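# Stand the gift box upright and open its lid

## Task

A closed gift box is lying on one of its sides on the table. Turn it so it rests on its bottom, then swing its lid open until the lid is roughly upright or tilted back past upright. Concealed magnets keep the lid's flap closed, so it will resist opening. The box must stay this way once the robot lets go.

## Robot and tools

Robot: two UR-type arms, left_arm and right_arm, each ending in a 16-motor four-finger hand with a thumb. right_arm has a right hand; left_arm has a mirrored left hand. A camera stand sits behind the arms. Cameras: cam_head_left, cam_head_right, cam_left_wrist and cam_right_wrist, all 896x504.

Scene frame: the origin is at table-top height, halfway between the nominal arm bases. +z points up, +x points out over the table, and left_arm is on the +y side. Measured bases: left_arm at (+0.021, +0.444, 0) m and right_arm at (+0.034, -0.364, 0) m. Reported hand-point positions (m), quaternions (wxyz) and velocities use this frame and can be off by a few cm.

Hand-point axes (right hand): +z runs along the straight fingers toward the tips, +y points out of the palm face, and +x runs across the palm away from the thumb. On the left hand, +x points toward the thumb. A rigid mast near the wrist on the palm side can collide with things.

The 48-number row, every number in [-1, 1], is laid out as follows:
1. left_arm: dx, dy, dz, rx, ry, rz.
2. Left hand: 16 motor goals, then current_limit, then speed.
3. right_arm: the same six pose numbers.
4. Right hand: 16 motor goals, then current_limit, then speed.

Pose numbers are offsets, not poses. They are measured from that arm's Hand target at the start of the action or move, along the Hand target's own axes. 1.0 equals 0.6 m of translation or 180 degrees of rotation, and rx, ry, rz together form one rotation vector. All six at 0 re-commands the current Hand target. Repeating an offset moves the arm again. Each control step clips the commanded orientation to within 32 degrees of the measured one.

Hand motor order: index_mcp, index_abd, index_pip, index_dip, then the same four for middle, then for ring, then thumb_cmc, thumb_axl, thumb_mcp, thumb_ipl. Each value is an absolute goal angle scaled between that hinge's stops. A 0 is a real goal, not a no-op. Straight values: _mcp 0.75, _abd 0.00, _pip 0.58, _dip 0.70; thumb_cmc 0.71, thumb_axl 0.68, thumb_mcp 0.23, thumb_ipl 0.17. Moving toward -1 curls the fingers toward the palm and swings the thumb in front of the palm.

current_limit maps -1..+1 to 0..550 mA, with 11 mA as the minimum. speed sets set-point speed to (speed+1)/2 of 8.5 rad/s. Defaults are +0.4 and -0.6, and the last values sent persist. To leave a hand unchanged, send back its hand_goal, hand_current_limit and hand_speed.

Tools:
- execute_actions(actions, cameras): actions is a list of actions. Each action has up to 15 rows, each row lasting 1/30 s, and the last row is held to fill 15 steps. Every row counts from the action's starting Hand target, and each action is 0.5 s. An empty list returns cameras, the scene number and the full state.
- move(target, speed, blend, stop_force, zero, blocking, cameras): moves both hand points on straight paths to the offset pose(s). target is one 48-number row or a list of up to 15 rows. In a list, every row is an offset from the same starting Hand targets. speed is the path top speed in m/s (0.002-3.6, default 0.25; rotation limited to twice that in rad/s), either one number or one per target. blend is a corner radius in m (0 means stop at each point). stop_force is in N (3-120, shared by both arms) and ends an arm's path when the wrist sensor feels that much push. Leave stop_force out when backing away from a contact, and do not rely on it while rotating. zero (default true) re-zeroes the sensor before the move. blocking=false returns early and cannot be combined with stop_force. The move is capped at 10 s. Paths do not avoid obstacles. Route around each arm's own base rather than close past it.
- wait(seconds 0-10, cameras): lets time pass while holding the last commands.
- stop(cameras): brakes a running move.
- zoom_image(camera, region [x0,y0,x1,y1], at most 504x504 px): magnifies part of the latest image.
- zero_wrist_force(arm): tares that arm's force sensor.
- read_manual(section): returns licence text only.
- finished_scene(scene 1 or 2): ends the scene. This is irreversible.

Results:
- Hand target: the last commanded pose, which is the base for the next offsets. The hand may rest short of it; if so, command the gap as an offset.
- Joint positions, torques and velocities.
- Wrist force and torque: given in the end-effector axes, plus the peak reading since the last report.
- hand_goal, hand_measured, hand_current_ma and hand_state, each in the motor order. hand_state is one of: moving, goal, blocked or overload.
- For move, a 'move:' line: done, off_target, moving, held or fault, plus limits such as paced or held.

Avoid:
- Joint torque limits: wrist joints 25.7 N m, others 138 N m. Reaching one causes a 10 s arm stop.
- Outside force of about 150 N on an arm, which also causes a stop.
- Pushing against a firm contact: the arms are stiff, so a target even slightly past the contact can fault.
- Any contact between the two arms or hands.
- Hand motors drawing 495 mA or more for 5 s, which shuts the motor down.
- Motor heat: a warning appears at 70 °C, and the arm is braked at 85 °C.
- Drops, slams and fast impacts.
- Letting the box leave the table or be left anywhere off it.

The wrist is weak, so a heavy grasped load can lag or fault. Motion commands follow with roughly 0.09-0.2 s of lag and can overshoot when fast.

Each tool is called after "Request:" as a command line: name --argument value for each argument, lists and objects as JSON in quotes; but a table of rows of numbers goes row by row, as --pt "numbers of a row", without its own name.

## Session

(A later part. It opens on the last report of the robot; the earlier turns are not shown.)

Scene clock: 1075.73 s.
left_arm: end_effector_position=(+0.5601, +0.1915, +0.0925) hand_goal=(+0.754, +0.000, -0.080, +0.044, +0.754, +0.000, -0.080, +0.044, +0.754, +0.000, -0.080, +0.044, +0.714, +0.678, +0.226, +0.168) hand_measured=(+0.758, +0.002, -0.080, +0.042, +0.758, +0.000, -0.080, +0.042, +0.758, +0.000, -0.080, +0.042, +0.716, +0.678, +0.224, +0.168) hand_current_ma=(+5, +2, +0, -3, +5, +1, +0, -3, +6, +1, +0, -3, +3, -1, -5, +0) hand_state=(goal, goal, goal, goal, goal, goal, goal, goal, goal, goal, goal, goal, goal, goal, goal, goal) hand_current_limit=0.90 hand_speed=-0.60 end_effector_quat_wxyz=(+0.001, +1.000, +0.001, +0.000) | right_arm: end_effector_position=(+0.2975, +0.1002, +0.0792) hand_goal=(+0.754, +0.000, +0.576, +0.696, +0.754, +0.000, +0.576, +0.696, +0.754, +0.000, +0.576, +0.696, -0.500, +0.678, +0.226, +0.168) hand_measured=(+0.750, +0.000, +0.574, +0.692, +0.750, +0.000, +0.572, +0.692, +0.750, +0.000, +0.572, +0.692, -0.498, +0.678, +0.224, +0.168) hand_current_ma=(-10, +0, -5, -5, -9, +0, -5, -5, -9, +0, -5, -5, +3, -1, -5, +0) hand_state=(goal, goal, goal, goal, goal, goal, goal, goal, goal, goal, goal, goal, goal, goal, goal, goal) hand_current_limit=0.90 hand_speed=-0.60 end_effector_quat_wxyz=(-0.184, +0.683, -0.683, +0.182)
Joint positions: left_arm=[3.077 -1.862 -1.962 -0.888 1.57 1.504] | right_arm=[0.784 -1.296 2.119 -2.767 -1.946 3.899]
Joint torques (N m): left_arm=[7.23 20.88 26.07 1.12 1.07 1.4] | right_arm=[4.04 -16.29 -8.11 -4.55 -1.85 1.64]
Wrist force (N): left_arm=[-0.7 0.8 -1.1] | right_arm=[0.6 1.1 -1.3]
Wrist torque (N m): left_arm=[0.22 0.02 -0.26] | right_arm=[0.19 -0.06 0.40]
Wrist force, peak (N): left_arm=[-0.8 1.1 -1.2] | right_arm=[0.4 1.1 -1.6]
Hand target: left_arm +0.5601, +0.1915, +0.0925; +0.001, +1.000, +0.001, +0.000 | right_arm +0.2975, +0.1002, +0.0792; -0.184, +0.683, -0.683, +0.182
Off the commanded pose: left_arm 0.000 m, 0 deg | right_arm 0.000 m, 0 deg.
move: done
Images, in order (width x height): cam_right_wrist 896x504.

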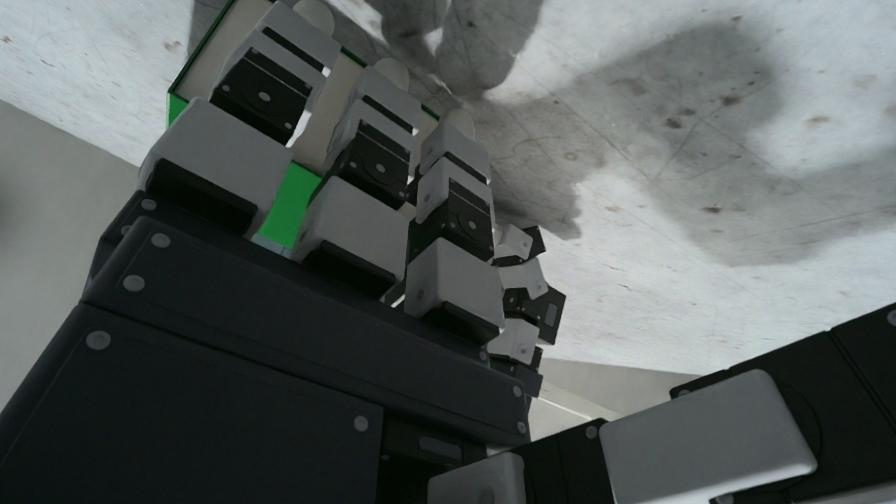

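Request:
move --target '[0,0,0,0,0,0,0.754,0,-0.081,0.044,0.754,0,-0.081,0.044,0.754,0,-0.081,0.044,0.714,0.678,0.226,0.168,0.9,-0.6,0,-0.0217,0.0125,0,0,0,0.754,0,0.576,0.696,0.754,0,0.576,0.696,0.754,0,0.576,0.696,-0.5,0.678,0.226,0.168,0.9,-0.6]' --speed 0.008 --stop_force 3 --cameras '["all"]'

Request:
zoom_image --camera "cam_right_wrist" --region '[170, 0, 510, 170]'

Scene clock: 1088.67 s.
left_arm: end_effector_position=(+0.5601, +0.1915, +0.0925) hand_goal=(+0.754, +0.000, -0.080, +0.044, +0.754, +0.000, -0.080, +0.044, +0.754, +0.000, -0.080, +0.044, +0.714, +0.678, +0.226, +0.168) hand_measured=(+0.758, +0.002, -0.080, +0.042, +0.758, +0.000, -0.080, +0.042, +0.758, +0.000, -0.080, +0.042, +0.716, +0.678, +0.224, +0.168) hand_current_ma=(+5, +2, +0, -3, +5, +1, +0, -3, +6, +1, +0, -3, +3, -1, -5, +0) hand_state=(goal, goal, goal, goal, goal, goal, goal, goal, goal, goal, goal, goal, goal, goal, goal, goal) hand_current_limit=0.90 hand_speed=-0.60 end_effector_quat_wxyz=(+0.001, +1.000, +0.001, +0.000) | right_arm: end_effector_position=(+0.3125, +0.1002, +0.0793) hand_goal=(+0.754, +0.000, +0.576, +0.696, +0.754, +0.000, +0.576, +0.696, +0.754, +0.000, +0.576, +0.696, -0.500, +0.678, +0.226, +0.168) hand_measured=(+0.750, +0.000, +0.574, +0.692, +0.750, +0.000, +0.572, +0.692, +0.750, +0.000, +0.572, +0.692, -0.498, +0.678, +0.224, +0.168) hand_current_ma=(-10, +0, -5, -5, -9, +0, -5, -5, -9, +0, -5, -5, +3, -1, -5, +0) hand_state=(goal, goal, goal, goal, goal, goal, goal, goal, goal, goal, goal, goal, goal, goal, goal, goal) hand_current_limit=0.90 hand_speed=-0.60 end_effector_quat_wxyz=(-0.184, +0.683, -0.683, +0.182)
Joint positions: left_arm=[3.077 -1.862 -1.962 -0.888 1.57 1.504] | right_arm=[0.761 -1.281 2.099 -2.771 -1.938 3.877]
Joint torques (N m): left_arm=[6.89 20.67 25.27 1.1 0.98 1.3] | right_arm=[-6.91 -17.08 -29.89 -4.58 2.13 -1.75]
Wrist force (N): left_arm=[-0.7 0.8 -1.0] | right_arm=[0.6 0.8 -1.5]
Wrist torque (N m): left_arm=[0.22 0.03 -0.26] | right_arm=[0.18 -0.07 0.37]
Wrist force, peak (N): left_arm=[-0.8 1.0 -1.3] | right_arm=[0.6 1.2 -1.7]
Hand target: left_arm +0.5601, +0.1915, +0.0925; +0.001, +1.000, +0.001, +0.000 | right_arm +0.3125, +0.1002, +0.0793; -0.184, +0.683, -0.683, +0.182
Off the commanded pose: left_arm 0.000 m, 0 deg | right_arm 0.000 m, 0 deg.
move: done

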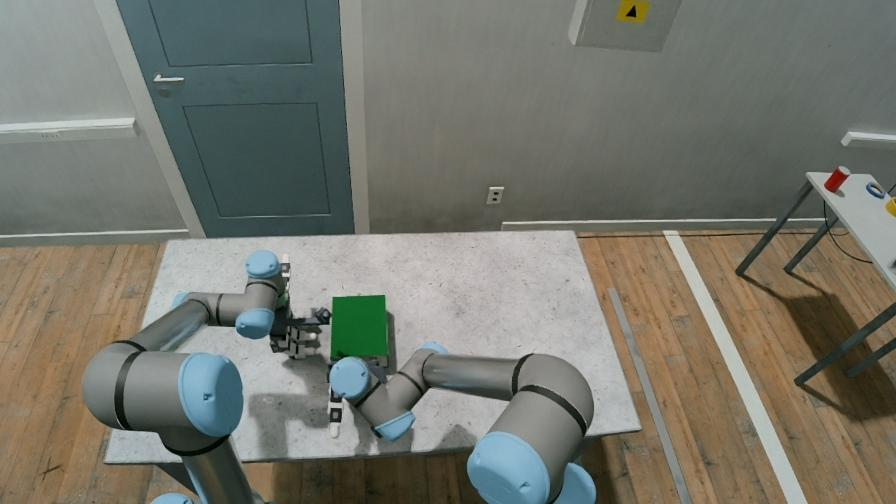

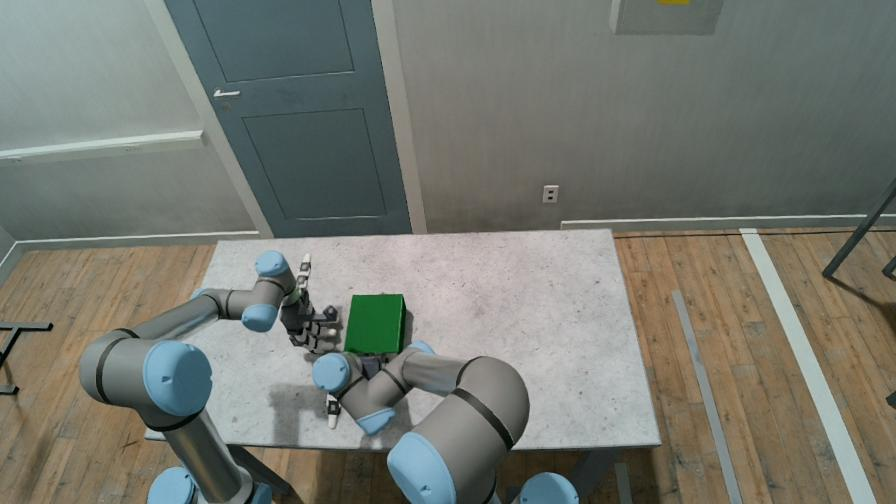

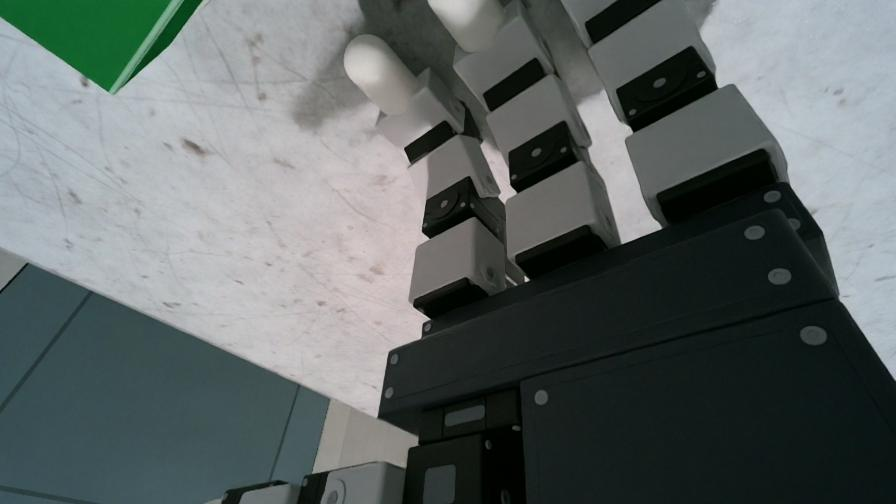

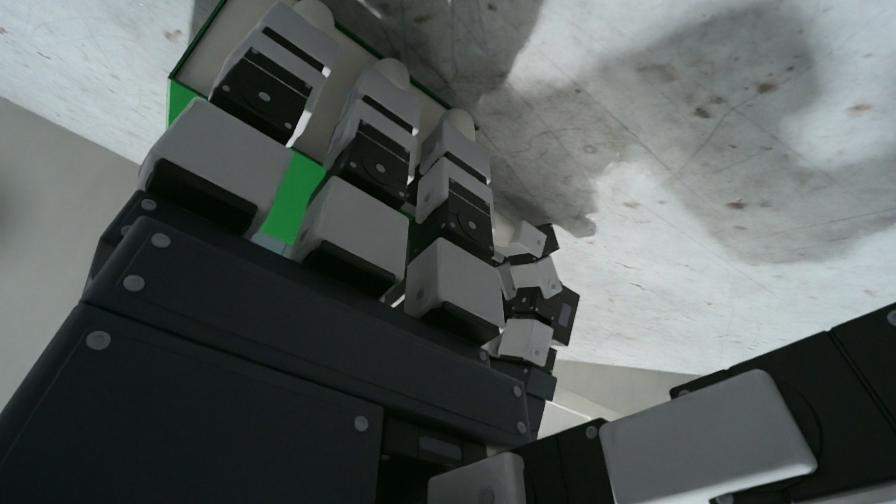

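Scaled by 1.482 from the camera's 896x504 image, which has a finer 1280x720 frame.

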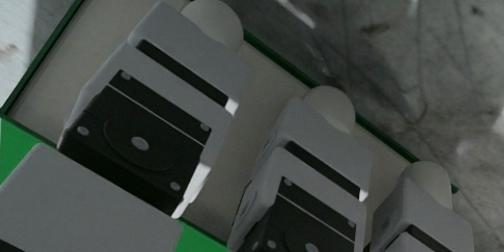

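Request:
move --target '[0,0,0,0,0,0,0.754,0,-0.081,0.044,0.754,0,-0.081,0.044,0.754,0,-0.081,0.044,0.714,0.678,0.226,0.168,0.9,-0.6,0,-0.0433,0.025,0,0,0,0.754,0,0.576,0.696,0.754,0,0.576,0.696,0.754,0,0.576,0.696,-0.5,0.678,0.226,0.168,0.9,-0.6]' --speed 0.008 --stop_force 3 --cameras '["cam_right_wrist","cam_head_right"]'

Request:
zoom_image --camera "cam_right_wrist" --region '[170, 0, 510, 170]'

Request:
zoom_image --camera "cam_head_right" --region '[260, 240, 460, 400]'

Scene clock: 1102.57 s.
left_arm: end_effector_position=(+0.5601, +0.1915, +0.0925) hand_goal=(+0.754, +0.000, -0.080, +0.044, +0.754, +0.000, -0.080, +0.044, +0.754, +0.000, -0.080, +0.044, +0.714, +0.678, +0.226, +0.168) hand_measured=(+0.758, +0.002, -0.080, +0.042, +0.758, +0.000, -0.080, +0.042, +0.758, +0.000, -0.080, +0.042, +0.716, +0.678, +0.224, +0.168) hand_current_ma=(+5, +2, +0, -3, +5, +1, +0, -3, +6, +1, +0, -3, +3, -1, -5, +0) hand_state=(goal, goal, goal, goal, goal, goal, goal, goal, goal, goal, goal, goal, goal, goal, goal, goal) hand_current_limit=0.90 hand_speed=-0.60 end_effector_quat_wxyz=(+0.001, +1.000, +0.001, +0.000) | right_arm: end_effector_position=(+0.3425, +0.1003, +0.0792) hand_goal=(+0.754, +0.000, +0.576, +0.696, +0.754, +0.000, +0.576, +0.696, +0.754, +0.000, +0.576, +0.696, -0.500, +0.678, +0.226, +0.168) hand_measured=(+0.748, +0.000, +0.574, +0.692, +0.748, +0.000, +0.572, +0.692, +0.748, +0.000, +0.572, +0.692, -0.498, +0.678, +0.224, +0.168) hand_current_ma=(-12, +0, -5, -5, -13, +0, -5, -5, -14, +0, -5, -5, +3, -1, -5, +0) hand_state=(goal, goal, goal, goal, goal, goal, goal, goal, goal, goal, goal, goal, goal, goal, goal, goal) hand_current_limit=0.90 hand_speed=-0.60 end_effector_quat_wxyz=(-0.184, +0.683, -0.683, +0.182)
Joint positions: left_arm=[3.077 -1.862 -1.962 -0.888 1.57 1.504] | right_arm=[0.717 -1.248 2.056 -2.776 -1.922 3.834]
Joint torques (N m): left_arm=[7.02 20.95 26.7 1.48 1.03 1.06] | right_arm=[-6.65 -17.69 -30.14 -4.54 2.03 -1.7]
Wrist force (N): left_arm=[-0.6 1.0 -1.2] | right_arm=[0.7 1.4 -2.5]
Wrist torque (N m): left_arm=[0.26 0.01 -0.25] | right_arm=[0.25 -0.03 0.30]
Wrist force, peak (N): left_arm=[-1.0 1.0 -1.2] | right_arm=[0.8 1.4 -2.8]
Hand target: left_arm +0.5601, +0.1915, +0.0925; +0.001, +1.000, +0.001, +0.000 | right_arm +0.3425, +0.1003, +0.0792; -0.184, +0.683, -0.683, +0.182
Off the commanded pose: left_arm 0.000 m, 0 deg | right_arm 0.000 m, 0 deg.
move: done
Images, in order (width x height): cam_head_right 896x504, cam_right_wrist 896x504.

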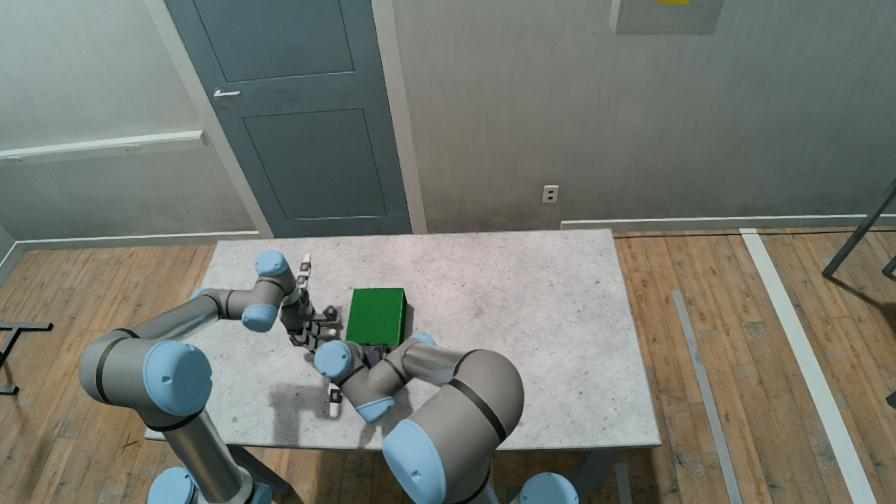

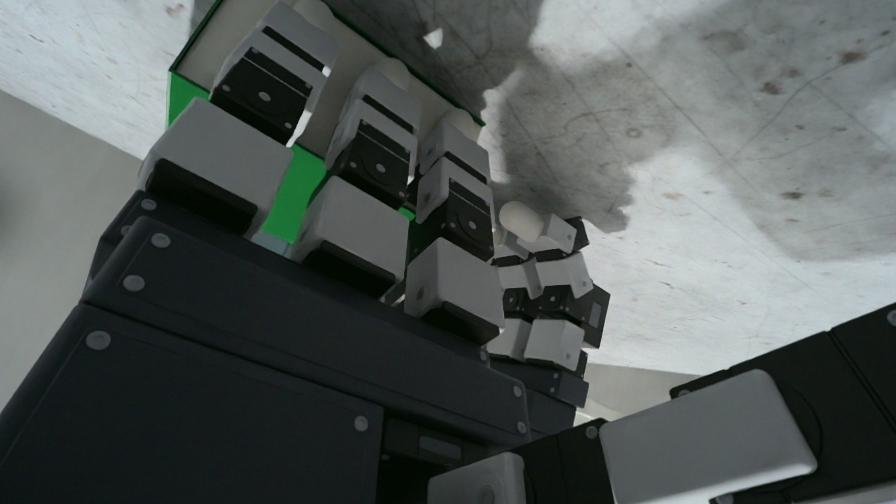

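Scaled by 1.482 from the camera's 896x504 image, which has a finer 1280x720 frame.

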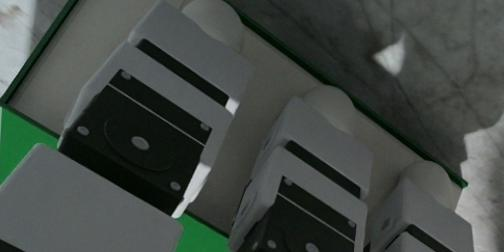

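Scaled by 2.520 from the camera's 896x504 image, which has a finer 1280x720 frame.

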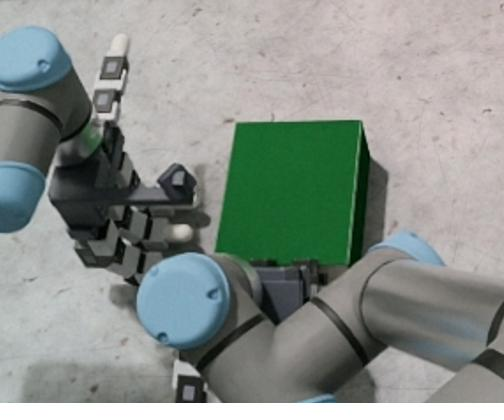

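Request:
move --target '[0,0,0,0,0,0,0.754,0,-0.081,0.044,0.754,0,-0.081,0.044,0.754,0,-0.081,0.044,0.714,0.678,0.226,0.168,0.9,-0.6,0,0.0125,0.02165,0,0,0,0.754,0,0.576,0.696,0.754,0,0.576,0.696,0.754,0,0.576,0.696,-0.5,0.678,0.226,0.168,0.9,-0.6]' --speed 0.006 --stop_force 6 --cameras '["cam_right_wrist","cam_head_right"]'

Request:
zoom_image --camera "cam_right_wrist" --region '[170, 0, 510, 170]'

Scene clock: 1112.77 s.
left_arm: end_effector_position=(+0.5601, +0.1915, +0.0925) hand_goal=(+0.754, +0.000, -0.080, +0.044, +0.754, +0.000, -0.080, +0.044, +0.754, +0.000, -0.080, +0.044, +0.714, +0.678, +0.226, +0.168) hand_measured=(+0.758, +0.002, -0.080, +0.042, +0.758, +0.000, -0.080, +0.042, +0.758, +0.000, -0.080, +0.042, +0.716, +0.678, +0.224, +0.168) hand_current_ma=(+5, +2, +0, -3, +5, +1, +0, -3, +6, +1, +0, -3, +3, -1, -5, +0) hand_state=(goal, goal, goal, goal, goal, goal, goal, goal, goal, goal, goal, goal, goal, goal, goal, goal) hand_current_limit=0.90 hand_speed=-0.60 end_effector_quat_wxyz=(+0.001, +1.000, +0.001, +0.000) | right_arm: end_effector_position=(+0.3426, +0.1003, +0.0688) hand_goal=(+0.754, +0.000, +0.576, +0.696, +0.754, +0.000, +0.576, +0.696, +0.754, +0.000, +0.576, +0.696, -0.500, +0.678, +0.226, +0.168) hand_measured=(+0.748, +0.000, +0.574, +0.694, +0.748, +0.000, +0.572, +0.692, +0.748, +0.000, +0.574, +0.692, -0.498, +0.678, +0.224, +0.168) hand_current_ma=(-12, +0, -5, -5, -14, +0, -5, -5, -14, -1, -4, -5, +3, -1, -5, +0) hand_state=(goal, goal, goal, goal, goal, goal, goal, goal, goal, goal, goal, goal, goal, goal, goal, goal) hand_current_limit=0.90 hand_speed=-0.60 end_effector_quat_wxyz=(-0.184, +0.683, -0.683, +0.182)
Joint positions: left_arm=[3.077 -1.862 -1.962 -0.888 1.57 1.504] | right_arm=[0.717 -1.228 2.065 -2.804 -1.922 3.834]
Joint torques (N m): left_arm=[5.92 21.58 25.71 1.36 1.14 0.96] | right_arm=[1.59 -38.15 -28.27 -0.69 0.21 1.18]
Wrist force (N): left_arm=[-0.8 0.8 -1.2] | right_arm=[0.9 0.4 -8.0]
Wrist torque (N m): left_arm=[0.23 0.03 -0.26] | right_arm=[0.72 0.32 0.25]
Wrist force, peak (N): left_arm=[-0.8 1.2 -1.4] | right_arm=[1.3 -0.4 -12.9]
Hand target: left_arm +0.5601, +0.1915, +0.0925; +0.001, +1.000, +0.001, +0.000 | right_arm +0.3426, +0.1003, +0.0688; -0.184, +0.683, -0.683, +0.182 (not the last commanded pose)
Off the commanded pose: left_arm 0.000 m, 0 deg | right_arm 0.005 m, 0 deg.
move: contact (right_arm)
Images, in order (width x height): cam_head_right 896x504, cam_right_wrist 896x504.

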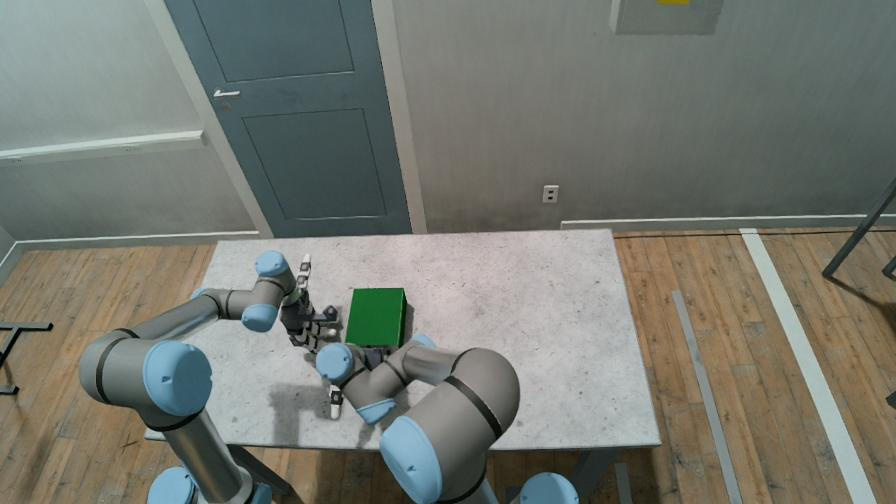

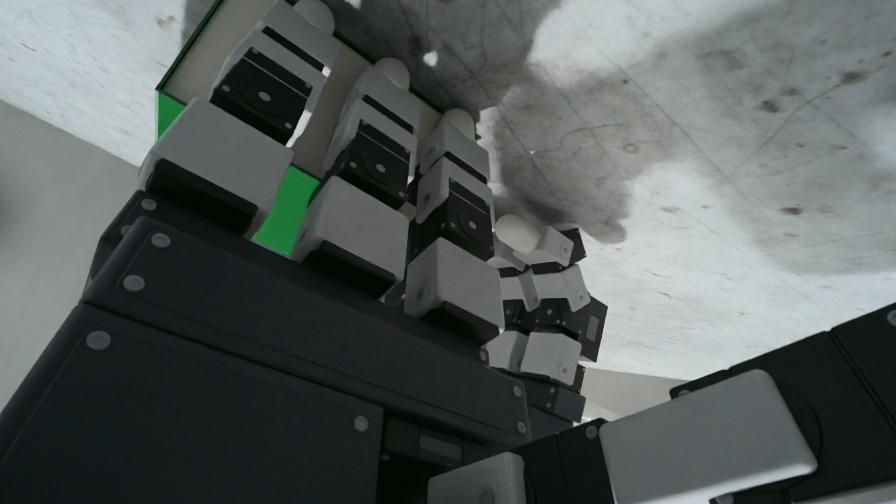

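Scaled by 1.482 from the camera's 896x504 image, which has a finer 1280x720 frame.

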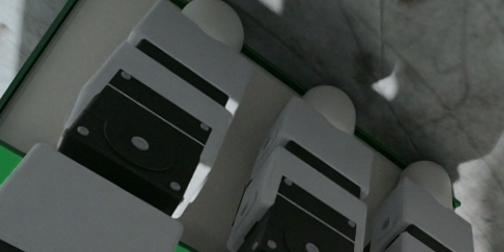

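Request:
move --target '[0,0.1,0,0,0,0,0.754,0,-0.081,0.044,0.754,0,-0.081,0.044,0.754,0,-0.081,0.044,0.714,0.678,0.226,0.168,0.9,-0.6,0,0,0,0,0,0,0.754,0,0.576,0.696,0.754,0,0.576,0.696,0.754,0,0.576,0.696,-0.5,0.678,0.226,0.168,0.9,-0.6]' --speed 0.008 --stop_force 3 --cameras '["all"]'

Request:
zoom_image --camera "cam_head_right" --region '[260, 240, 460, 400]'

Scene clock: 1139.57 s.
left_arm: end_effector_position=(+0.5601, +0.1315, +0.0926) hand_goal=(+0.754, +0.000, -0.080, +0.044, +0.754, +0.000, -0.080, +0.044, +0.754, +0.000, -0.080, +0.044, +0.714, +0.678, +0.226, +0.168) hand_measured=(+0.758, +0.002, -0.080, +0.042, +0.758, +0.000, -0.080, +0.042, +0.758, +0.000, -0.080, +0.042, +0.716, +0.678, +0.224, +0.168) hand_current_ma=(+5, +2, +0, -3, +5, +1, +0, -3, +6, +1, +0, -3, +3, -1, -5, +0) hand_state=(goal, goal, goal, goal, goal, goal, goal, goal, goal, goal, goal, goal, goal, goal, goal, goal) hand_current_limit=0.90 hand_speed=-0.60 end_effector_quat_wxyz=(+0.001, +1.000, +0.001, +0.000) | right_arm: end_effector_position=(+0.3426, +0.1003, +0.0688) hand_goal=(+0.754, +0.000, +0.576, +0.696, +0.754, +0.000, +0.576, +0.696, +0.754, +0.000, +0.576, +0.696, -0.500, +0.678, +0.226, +0.168) hand_measured=(+0.748, +0.000, +0.574, +0.694, +0.748, +0.000, +0.572, +0.692, +0.748, +0.000, +0.574, +0.692, -0.498, +0.678, +0.224, +0.168) hand_current_ma=(-14, +0, -5, -5, -14, +0, -5, -5, -14, -1, -4, -5, +3, -1, -5, +0) hand_state=(goal, goal, goal, goal, goal, goal, goal, goal, goal, goal, goal, goal, goal, goal, goal, goal) hand_current_limit=0.90 hand_speed=-0.60 end_effector_quat_wxyz=(-0.184, +0.683, -0.683, +0.182)
Joint positions: left_arm=[2.966 -1.906 -1.9 -0.906 1.57 1.393] | right_arm=[0.717 -1.228 2.065 -2.804 -1.922 3.834]
Joint torques (N m): left_arm=[-7.41 23.15 27.02 0.59 -0.04 -1.37] | right_arm=[-4.42 -37.84 -27.51 -3.37 0.51 -1.59]
Wrist force (N): left_arm=[-0.6 0.0 -1.4] | right_arm=[0.9 0.3 -8.4]
Wrist torque (N m): left_arm=[0.26 0.04 -0.09] | right_arm=[0.69 0.33 0.25]
Wrist force, peak (N): left_arm=[-0.6 1.1 -1.4] | right_arm=[1.3 0.1 -8.7]
Hand target: left_arm +0.5601, +0.1315, +0.0926; +0.001, +1.000, +0.001, +0.000 | right_arm +0.3426, +0.1003, +0.0688; -0.184, +0.683, -0.683, +0.182
Off the commanded pose: left_arm 0.000 m, 0 deg | right_arm 0.000 m, 0 deg.
move: done

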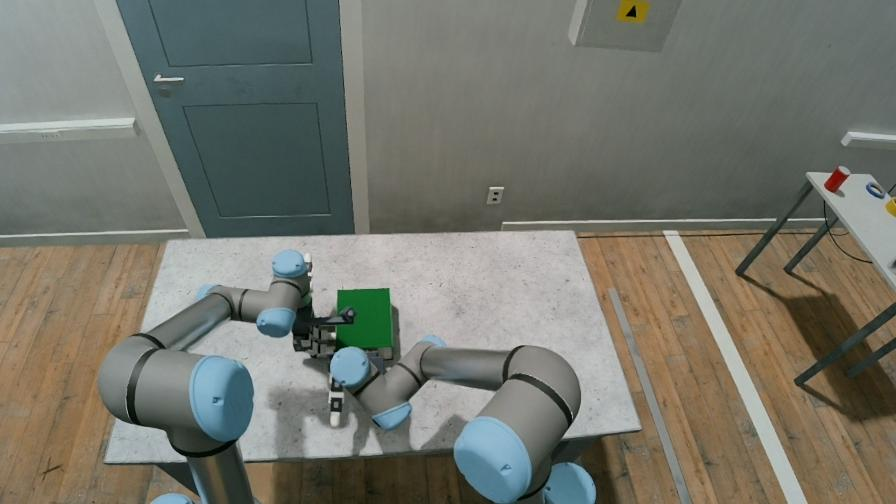

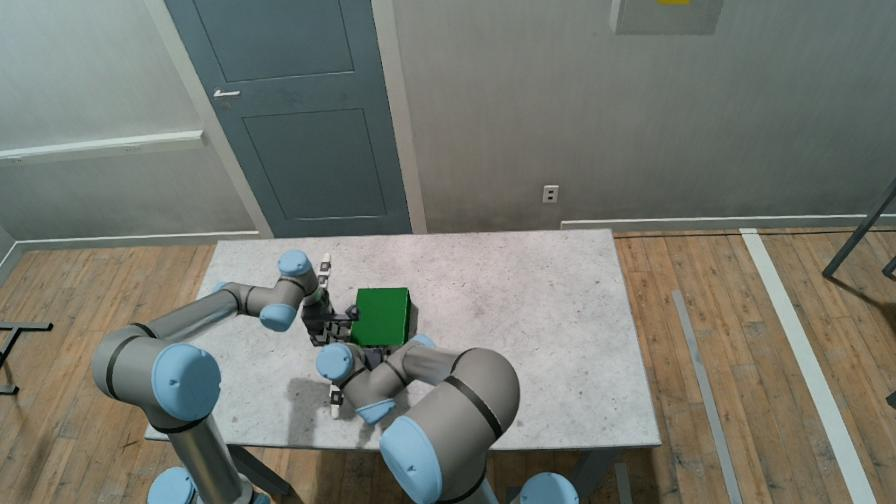

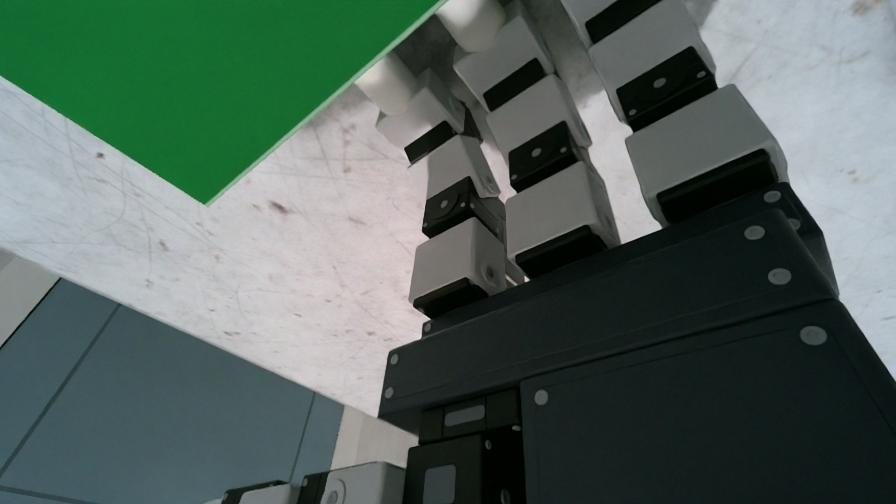

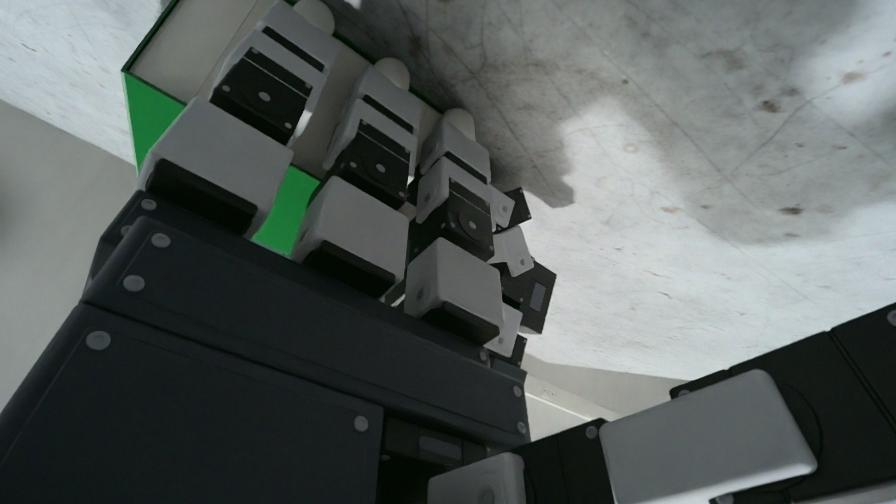

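Scaled by 2.520 from the camera's 896x504 image, which has a finer 1280x720 frame.

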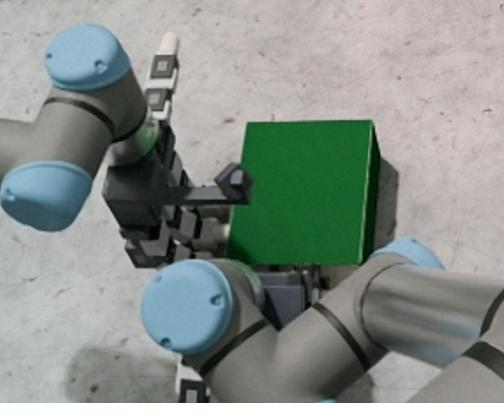

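Request:
move --pt "0 -0.08 0 0 0 0 0.754 0 -0.081 0.044 0.754 0 -0.081 0.044 0.754 0 -0.081 0.044 0.714 0.678 0.226 0.168 0.9 -0.6 0 0.0577 -0.1 0 0 0 0.754 0 0.576 0.696 0.754 0 0.576 0.696 0.754 0 0.576 0.696 -0.5 0.678 0.226 0.168 0.9 -0.6" --pt "0.06 -0.08 0 0 0 0 0.754 0 -0.081 0.044 0.754 0 -0.081 0.044 0.754 0 -0.081 0.044 0.714 0.678 0.226 0.168 0.9 -0.6 0 -0.08 -0.339 0 0 0 0.754 0 0.576 0.696 0.754 0 0.576 0.696 0.754 0 0.576 0.696 -0.5 0.678 0.226 0.168 0.9 -0.6" --pt "0.06 -0.08 0 0 0 0 0.754 0 -0.081 0.044 0.754 0 -0.081 0.044 0.754 0 -0.081 0.044 0.714 0.678 0.226 0.168 0.9 -0.6 0.534 -0.08 -0.339 0 0 0 0.754 0 0.576 0.696 0.754 0 0.576 0.696 0.754 0 0.576 0.696 -0.5 0.678 0.226 0.168 0.9 -0.6" --speed 0.1 --blend 0.01

Scene clock: 1404.20 s.
left_arm: end_effector_position=(+0.5961, +0.1796, +0.0925) hand_goal=(+0.754, +0.000, -0.080, +0.044, +0.754, +0.000, -0.080, +0.044, +0.754, +0.000, -0.080, +0.044, +0.714, +0.678, +0.226, +0.168) hand_measured=(+0.758, +0.002, -0.080, +0.042, +0.758, +0.000, -0.080, +0.042, +0.758, +0.000, -0.080, +0.042, +0.716, +0.678, +0.224, +0.168) hand_current_ma=(+5, +2, +0, -3, +5, +1, +0, -3, +6, +1, +0, -3, +3, -1, -5, +0) hand_state=(goal, goal, goal, goal, goal, goal, goal, goal, goal, goal, goal, goal, goal, goal, goal, goal) hand_current_limit=0.90 hand_speed=-0.60 end_effector_quat_wxyz=(+0.001, +1.000, +0.001, +0.000) | right_arm: end_effector_position=(+0.2829, -0.2207, +0.2680) hand_goal=(+0.754, +0.000, +0.576, +0.696, +0.754, +0.000, +0.576, +0.696, +0.754, +0.000, +0.576, +0.696, -0.500, +0.678, +0.226, +0.168) hand_measured=(+0.748, +0.000, +0.574, +0.694, +0.748, +0.000, +0.572, +0.692, +0.748, +0.000, +0.574, +0.692, -0.498, +0.678, +0.224, +0.168) hand_current_ma=(-15, +0, -5, -5, -14, +0, -5, -5, -14, -1, -4, -5, +3, -1, -5, +0) hand_state=(goal, goal, goal, goal, goal, goal, goal, goal, goal, goal, goal, goal, goal, goal, goal, goal) hand_current_limit=0.90 hand_speed=-0.60 end_effector_quat_wxyz=(-0.184, +0.683, -0.683, +0.182)
Joint positions: left_arm=[3.06 -1.939 -1.852 -0.922 1.57 1.487] | right_arm=[-0.114 -2.287 2.347 -2.153 -1.534 3.083]
Joint torques (N m): left_arm=[7.38 24.5 27.66 0.56 1.07 1.61] | right_arm=[-6.55 -5.96 -15.29 -1.36 2.83 -1.75]
Wrist force (N): left_arm=[-0.7 0.9 -1.1] | right_arm=[0.2 1.0 -1.6]
Wrist torque (N m): left_arm=[0.22 0.04 -0.24] | right_arm=[0.25 -0.02 0.26]
Wrist force, peak (N): left_arm=[-0.9 1.3 -1.1] | right_arm=[1.0 0.4 -8.8]
Hand target: left_arm +0.5961, +0.1796, +0.0925; +0.001, +1.000, +0.001, +0.000 | right_arm +0.2829, -0.2207, +0.2681; -0.184, +0.683, -0.683, +0.182
Off the commanded pose: left_arm 0.000 m, 0 deg | right_arm 0.000 m, 0 deg.
move: done

Request:
move --target '[0,0,0,0,0,0,0.754,0,-0.081,0.044,0.754,0,-0.081,0.044,0.754,0,-0.081,0.044,0.714,0.678,0.226,0.168,0.9,-0.6,0,-0.404,0.233,-0.1667,0,0,0.754,0,0.576,0.696,0.754,0,0.576,0.696,0.754,0,0.576,0.696,0.714,0.678,0.226,0.168,0.9,-0.6]' --speed 0.15

Request:
move --target '[0,0,0,0,0,0,0.754,0,-0.081,0.044,0.754,0,-0.09,0.4,0.754,0,-0.09,0.4,0.714,0.678,0.226,0.168,0.9,-0.6,0,0,0,0,0,-0.5,-0.45,0,0.576,0.696,-0.45,0,0.576,0.696,-0.45,0,0.576,0.696,0.714,0.678,0.226,0.168,0.9,-0.6]' --speed 0.2 --cameras '["all"]'

Request:
zoom_image --camera "cam_head_right" --region '[260, 240, 460, 400]'

Scene clock: 1419.33 s.
left_arm: end_effector_position=(+0.5961, +0.1796, +0.0925) hand_goal=(+0.754, +0.000, -0.080, +0.044, +0.754, +0.000, -0.080, +0.044, +0.754, +0.000, -0.080, +0.044, +0.714, +0.678, +0.226, +0.168) hand_measured=(+0.758, +0.002, -0.080, +0.042, +0.758, +0.000, -0.080, +0.042, +0.758, +0.000, -0.080, +0.042, +0.716, +0.678, +0.224, +0.168) hand_current_ma=(+5, +2, +0, -3, +5, +1, +0, -3, +6, +1, +0, -3, +3, -1, -5, +0) hand_state=(goal, goal, goal, goal, goal, goal, goal, goal, goal, goal, goal, goal, goal, goal, goal, goal) hand_current_limit=0.90 hand_speed=-0.60 end_effector_quat_wxyz=(+0.001, +1.000, +0.001, +0.000) | right_arm: end_effector_position=(+0.5626, -0.2204, +0.2681) hand_goal=(+0.754, +0.000, +0.576, +0.696, +0.754, +0.000, +0.576, +0.696, +0.754, +0.000, +0.576, +0.696, +0.714, +0.678, +0.226, +0.168) hand_measured=(+0.750, +0.000, +0.574, +0.694, +0.750, +0.000, +0.572, +0.692, +0.750, +0.000, +0.574, +0.692, +0.712, +0.678, +0.224, +0.168) hand_current_ma=(-9, +0, -5, -5, -8, +0, -5, -5, -8, -1, -4, -5, -4, -1, -5, +0) hand_state=(goal, goal, goal, goal, goal, goal, goal, goal, goal, goal, goal, goal, goal, goal, goal, goal) hand_current_limit=0.90 hand_speed=-0.60 end_effector_quat_wxyz=(-0.001, +0.708, -0.707, -0.001)
Joint positions: left_arm=[3.06 -1.939 -1.852 -0.922 1.57 1.487] | right_arm=[-0.068 -1.272 1.454 -1.753 -1.568 3.119]
Joint torques (N m): left_arm=[7.44 24.92 27.92 0.58 0.95 1.82] | right_arm=[7.79 -22.69 -36.58 -0.62 -2.69 2.17]
Wrist force (N): left_arm=[-0.6 0.9 -1.1] | right_arm=[0.0 0.3 -1.3]
Wrist torque (N m): left_arm=[0.22 0.03 -0.23] | right_arm=[0.17 0.02 -0.06]
Wrist force, peak (N): left_arm=[-1.0 1.0 -1.4] | right_arm=[0.0 1.9 -2.0]
Hand target: left_arm +0.5961, +0.1796, +0.0925; +0.001, +1.000, +0.001, +0.000 | right_arm +0.5627, -0.2204, +0.2681; -0.001, +0.708, -0.707, -0.001
Off the commanded pose: left_arm 0.000 m, 0 deg | right_arm 0.000 m, 0 deg.
move: done

Scene clock: 1423.93 s.
left_arm: end_effector_position=(+0.5961, +0.1796, +0.0925) hand_goal=(+0.754, +0.000, -0.080, +0.044, +0.754, +0.000, -0.090, +0.400, +0.754, +0.000, -0.090, +0.400, +0.714, +0.678, +0.226, +0.168) hand_measured=(+0.758, +0.002, -0.080, +0.042, +0.758, +0.000, -0.084, +0.398, +0.758, +0.000, -0.084, +0.398, +0.716, +0.678, +0.224, +0.168) hand_current_ma=(+5, +2, +0, -3, +5, +1, +11, -4, +6, +1, +9, -4, +3, -1, -5, +0) hand_state=(goal, goal, goal, goal, goal, goal, goal, goal, goal, goal, goal, goal, goal, goal, goal, goal) hand_current_limit=0.90 hand_speed=-0.60 end_effector_quat_wxyz=(+0.001, +1.000, +0.001, +0.000) | right_arm: end_effector_position=(+0.5627, -0.2204, +0.2681) hand_goal=(-0.450, +0.000, +0.576, +0.696, -0.450, +0.000, +0.576, +0.696, -0.450, +0.000, +0.576, +0.696, +0.714, +0.678, +0.226, +0.168) hand_measured=(-0.428, +0.000, +0.576, +0.694, -0.430, +0.000, +0.576, +0.694, -0.430, +0.000, +0.576, +0.694, +0.712, +0.678, +0.224, +0.168) hand_current_ma=(+65, +0, +0, -4, +58, +0, +0, -4, +58, -1, +0, -4, -4, -1, -5, +0) hand_state=(blocked, goal, goal, goal, blocked, goal, goal, goal, blocked, goal, goal, goal, goal, goal, goal, goal) hand_current_limit=0.90 hand_speed=-0.60 end_effector_quat_wxyz=(-0.001, +1.000, +0.000, +0.000)
Joint positions: left_arm=[3.06 -1.939 -1.852 -0.922 1.57 1.487] | right_arm=[0.12 -1.34 1.541 -1.772 -1.568 1.736]
Joint torques (N m): left_arm=[7.96 24.66 27.75 0.56 0.8 1.69] | right_arm=[7.4 -42.98 -15 -4.12 2.47 -1.84]
Wrist force (N): left_arm=[-0.8 1.0 -1.1] | right_arm=[-0.2 0.2 -1.1]
Wrist torque (N m): left_arm=[0.24 0.05 -0.25] | right_arm=[0.33 0.01 0.10]
Wrist force, peak (N): left_arm=[-0.9 1.0 -1.2] | right_arm=[0.0 0.3 -1.7]
Hand target: left_arm +0.5961, +0.1796, +0.0925; +0.001, +1.000, +0.001, +0.000 | right_arm +0.5627, -0.2204, +0.2681; -0.001, +1.000, +0.001, +0.000
Off the commanded pose: left_arm 0.000 m, 0 deg | right_arm 0.000 m, 0 deg.
move: done

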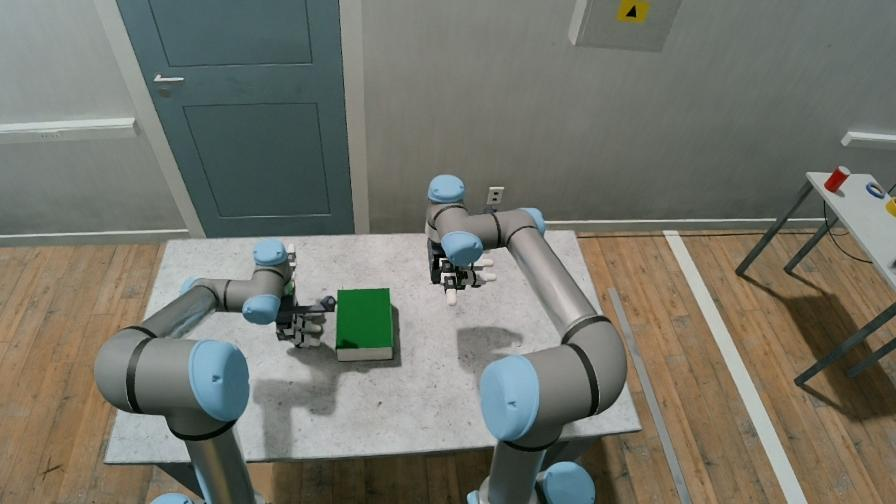

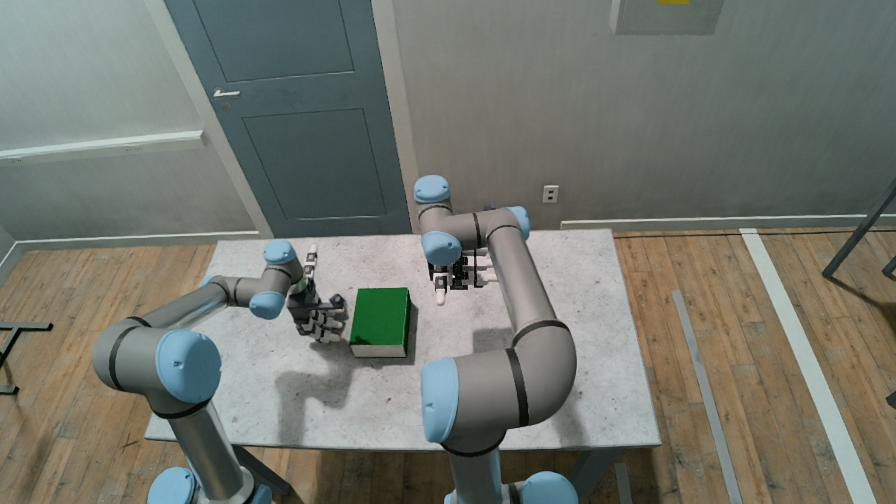

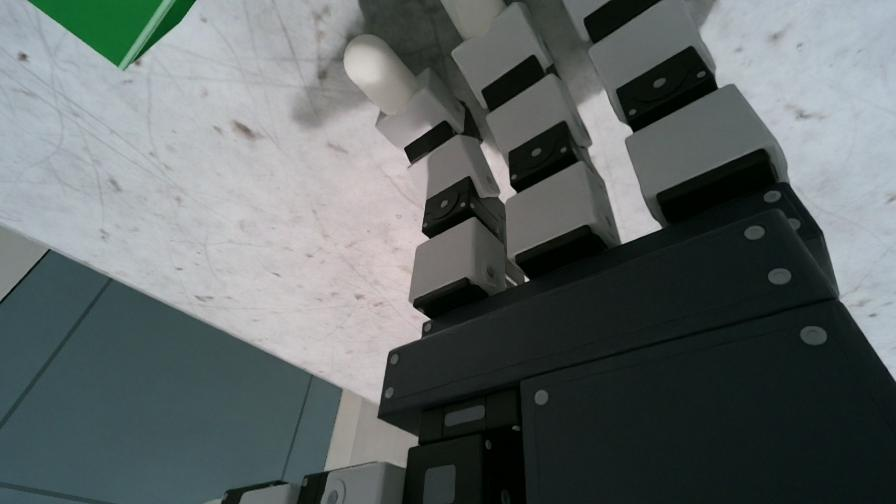

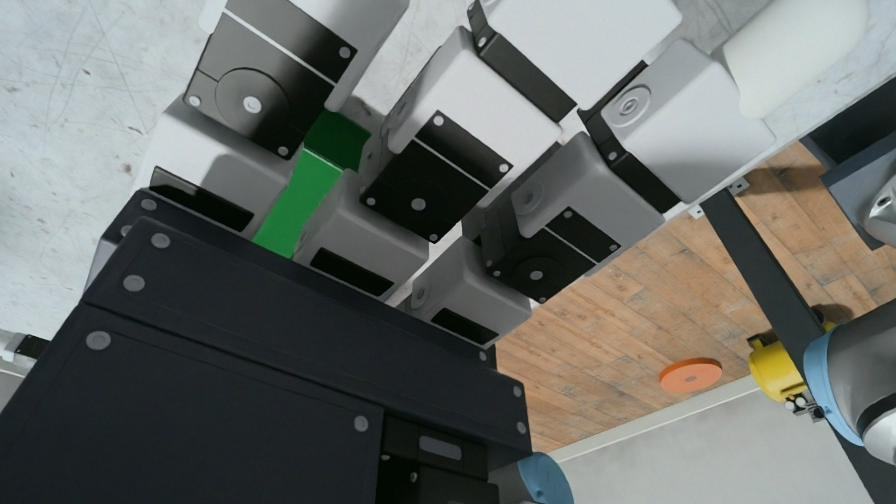

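Scaled by 2.520 from the camera's 896x504 image, which has a finer 1280x720 frame.

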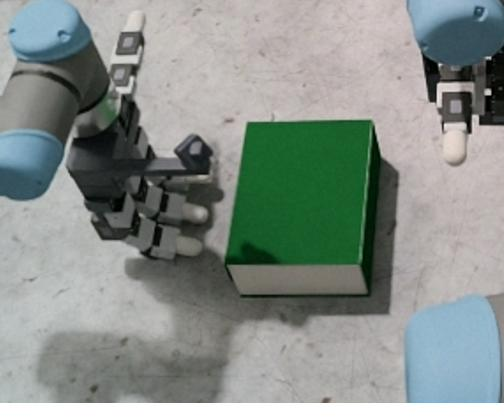

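Request:
move --target '[0,0,0,0,0,0,0.754,0,-0.081,0.044,0.754,0,-0.153,0.4,0.754,0,-0.153,0.4,0.714,0.678,0.226,0.168,0.9,-0.6,-0.05,0,0.365,0,0,0,-0.45,0,0.576,0.696,-0.45,0,0.576,0.696,-0.45,0,0.576,0.696,0.714,0.678,0.226,0.168,0.9,-0.6]' --speed 0.1

Request:
move --target '[0,0,0,0,0,0,0.754,0,-0.081,0.044,0.754,0,-0.153,0.4,0.754,0,-0.153,0.4,0.714,0.678,0.226,0.168,0.9,-0.6,0,-0.13,0,0,0,0,-0.45,0,0.576,0.696,-0.45,0,0.576,0.696,-0.45,0,0.576,0.696,0.714,0.678,0.226,0.168,0.9,-0.6]' --speed 0.012 --stop_force 3 --cameras '["cam_head_right","cam_head_left"]'

Request:
zoom_image --camera "cam_head_left" --region '[260, 240, 460, 400]'

Scene clock: 1442.40 s.
left_arm: end_effector_position=(+0.5961, +0.1796, +0.0925) hand_goal=(+0.754, +0.000, -0.080, +0.044, +0.754, +0.000, -0.152, +0.400, +0.754, +0.000, -0.152, +0.400, +0.714, +0.678, +0.226, +0.168) hand_measured=(+0.758, +0.002, -0.080, +0.042, +0.756, +0.000, -0.146, +0.398, +0.758, +0.000, -0.146, +0.398, +0.716, +0.678, +0.224, +0.168) hand_current_ma=(+5, +2, +0, -3, +5, +1, +12, -4, +6, +1, +10, -3, +3, -1, -5, +0) hand_state=(goal, goal, goal, goal, goal, goal, goal, goal, goal, goal, goal, goal, goal, goal, goal, goal) hand_current_limit=0.90 hand_speed=-0.60 end_effector_quat_wxyz=(+0.001, +1.000, +0.001, +0.000) | right_arm: end_effector_position=(+0.5326, -0.2198, +0.0492) hand_goal=(-0.450, +0.000, +0.576, +0.696, -0.450, +0.000, +0.576, +0.696, -0.450, +0.000, +0.576, +0.696, +0.714, +0.678, +0.226, +0.168) hand_measured=(-0.428, +0.000, +0.576, +0.694, -0.430, +0.000, +0.576, +0.694, -0.430, +0.000, +0.576, +0.694, +0.712, +0.678, +0.224, +0.168) hand_current_ma=(+65, +0, +0, -4, +58, +0, +0, -4, +58, -1, +0, -4, -4, -1, -5, +0) hand_state=(blocked, goal, goal, goal, blocked, goal, goal, goal, blocked, goal, goal, goal, goal, goal, goal, goal) hand_current_limit=0.90 hand_speed=-0.60 end_effector_quat_wxyz=(-0.001, +1.000, +0.001, +0.000)
Joint positions: left_arm=[3.06 -1.939 -1.852 -0.922 1.57 1.487] | right_arm=[0.13 -1.156 1.924 -2.339 -1.568 1.746]
Joint torques (N m): left_arm=[6.24 25.11 26.4 0.87 0.83 1.47] | right_arm=[7.13 -23.2 -8.82 -4.25 -2.09 2.09]
Wrist force (N): left_arm=[-0.8 0.6 -1.2] | right_arm=[0.0 -0.3 -0.5]
Wrist torque (N m): left_arm=[0.19 0.04 -0.24] | right_arm=[0.20 -0.03 -0.01]
Wrist force, peak (N): left_arm=[-1.1 1.1 -1.2] | right_arm=[-0.3 0.1 -1.6]
Hand target: left_arm +0.5961, +0.1796, +0.0925; +0.001, +1.000, +0.001, +0.000 | right_arm +0.5326, -0.2198, +0.0491; -0.001, +1.000, +0.001, +0.000
Off the commanded pose: left_arm 0.000 m, 0 deg | right_arm 0.000 m, 0 deg.
move: done

Scene clock: 1449.87 s.
left_arm: end_effector_position=(+0.5961, +0.1796, +0.0925) hand_goal=(+0.754, +0.000, -0.080, +0.044, +0.754, +0.000, -0.152, +0.400, +0.754, +0.000, -0.152, +0.400, +0.714, +0.678, +0.226, +0.168) hand_measured=(+0.758, +0.002, -0.080, +0.042, +0.756, +0.000, -0.146, +0.398, +0.758, +0.000, -0.146, +0.398, +0.716, +0.678, +0.224, +0.168) hand_current_ma=(+5, +2, +0, -3, +5, +1, +12, -4, +6, +1, +10, -3, +3, -1, -5, +0) hand_state=(goal, goal, goal, goal, goal, goal, goal, goal, goal, goal, goal, goal, goal, goal, goal, goal) hand_current_limit=0.90 hand_speed=-0.60 end_effector_quat_wxyz=(+0.001, +1.000, +0.001, +0.000) | right_arm: end_effector_position=(+0.5325, -0.1418, +0.0494) hand_goal=(-0.450, +0.000, +0.576, +0.696, -0.450, +0.000, +0.576, +0.696, -0.450, +0.000, +0.576, +0.696, +0.714, +0.678, +0.226, +0.168) hand_measured=(-0.428, +0.000, +0.576, +0.694, -0.430, +0.000, +0.576, +0.694, -0.430, +0.000, +0.576, +0.694, +0.712, +0.678, +0.224, +0.168) hand_current_ma=(+65, +0, +0, -4, +58, +0, +0, -4, +58, -1, +0, -4, -4, -1, -5, +0) hand_state=(blocked, goal, goal, goal, blocked, goal, goal, goal, blocked, goal, goal, goal, goal, goal, goal, goal) hand_current_limit=0.90 hand_speed=-0.60 end_effector_quat_wxyz=(-0.001, +1.000, +0.001, +0.000)
Joint positions: left_arm=[3.06 -1.939 -1.852 -0.922 1.57 1.487] | right_arm=[0.262 -1.091 1.817 -2.297 -1.568 1.879]
Joint torques (N m): left_arm=[3.67 25.58 26.54 1.16 0.67 1.23] | right_arm=[7.53 -25.3 -30.53 -0.55 -2.46 2.22]
Wrist force (N): left_arm=[-0.9 0.8 -1.2] | right_arm=[-0.3 0.0 -0.6]
Wrist torque (N m): left_arm=[0.22 0.06 -0.25] | right_arm=[0.24 0.05 -0.09]
Wrist force, peak (N): left_arm=[-0.8 1.1 -1.5] | right_arm=[-0.5 -0.2 -1.0]
Hand target: left_arm +0.5961, +0.1796, +0.0925; +0.001, +1.000, +0.001, +0.000 | right_arm +0.5325, -0.1418, +0.0494; -0.001, +1.000, +0.001, +0.000
Off the commanded pose: left_arm 0.000 m, 0 deg | right_arm 0.000 m, 0 deg.
move: done
Images, in order (width x height): cam_head_left 896x504, cam_head_right 896x504.

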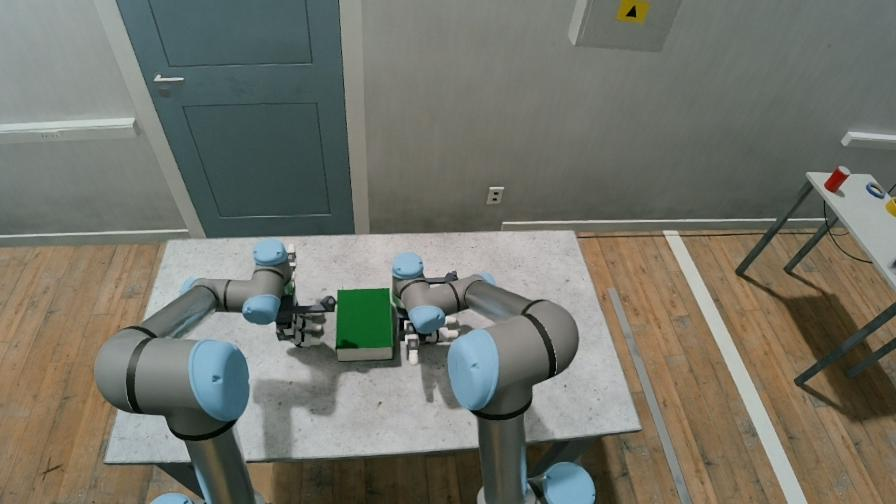

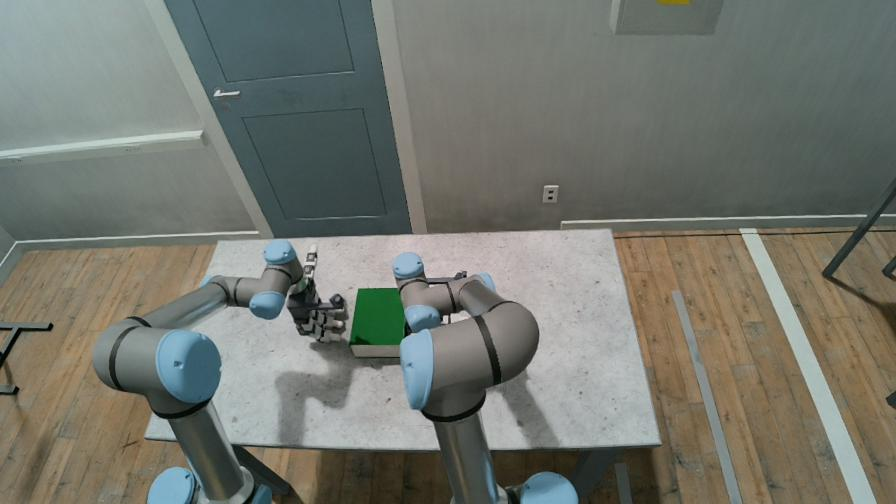

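Scaled by 2.520 from the camera's 896x504 image, which has a finer 1280x720 frame.

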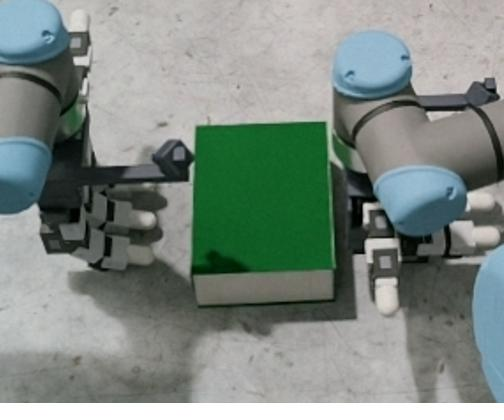

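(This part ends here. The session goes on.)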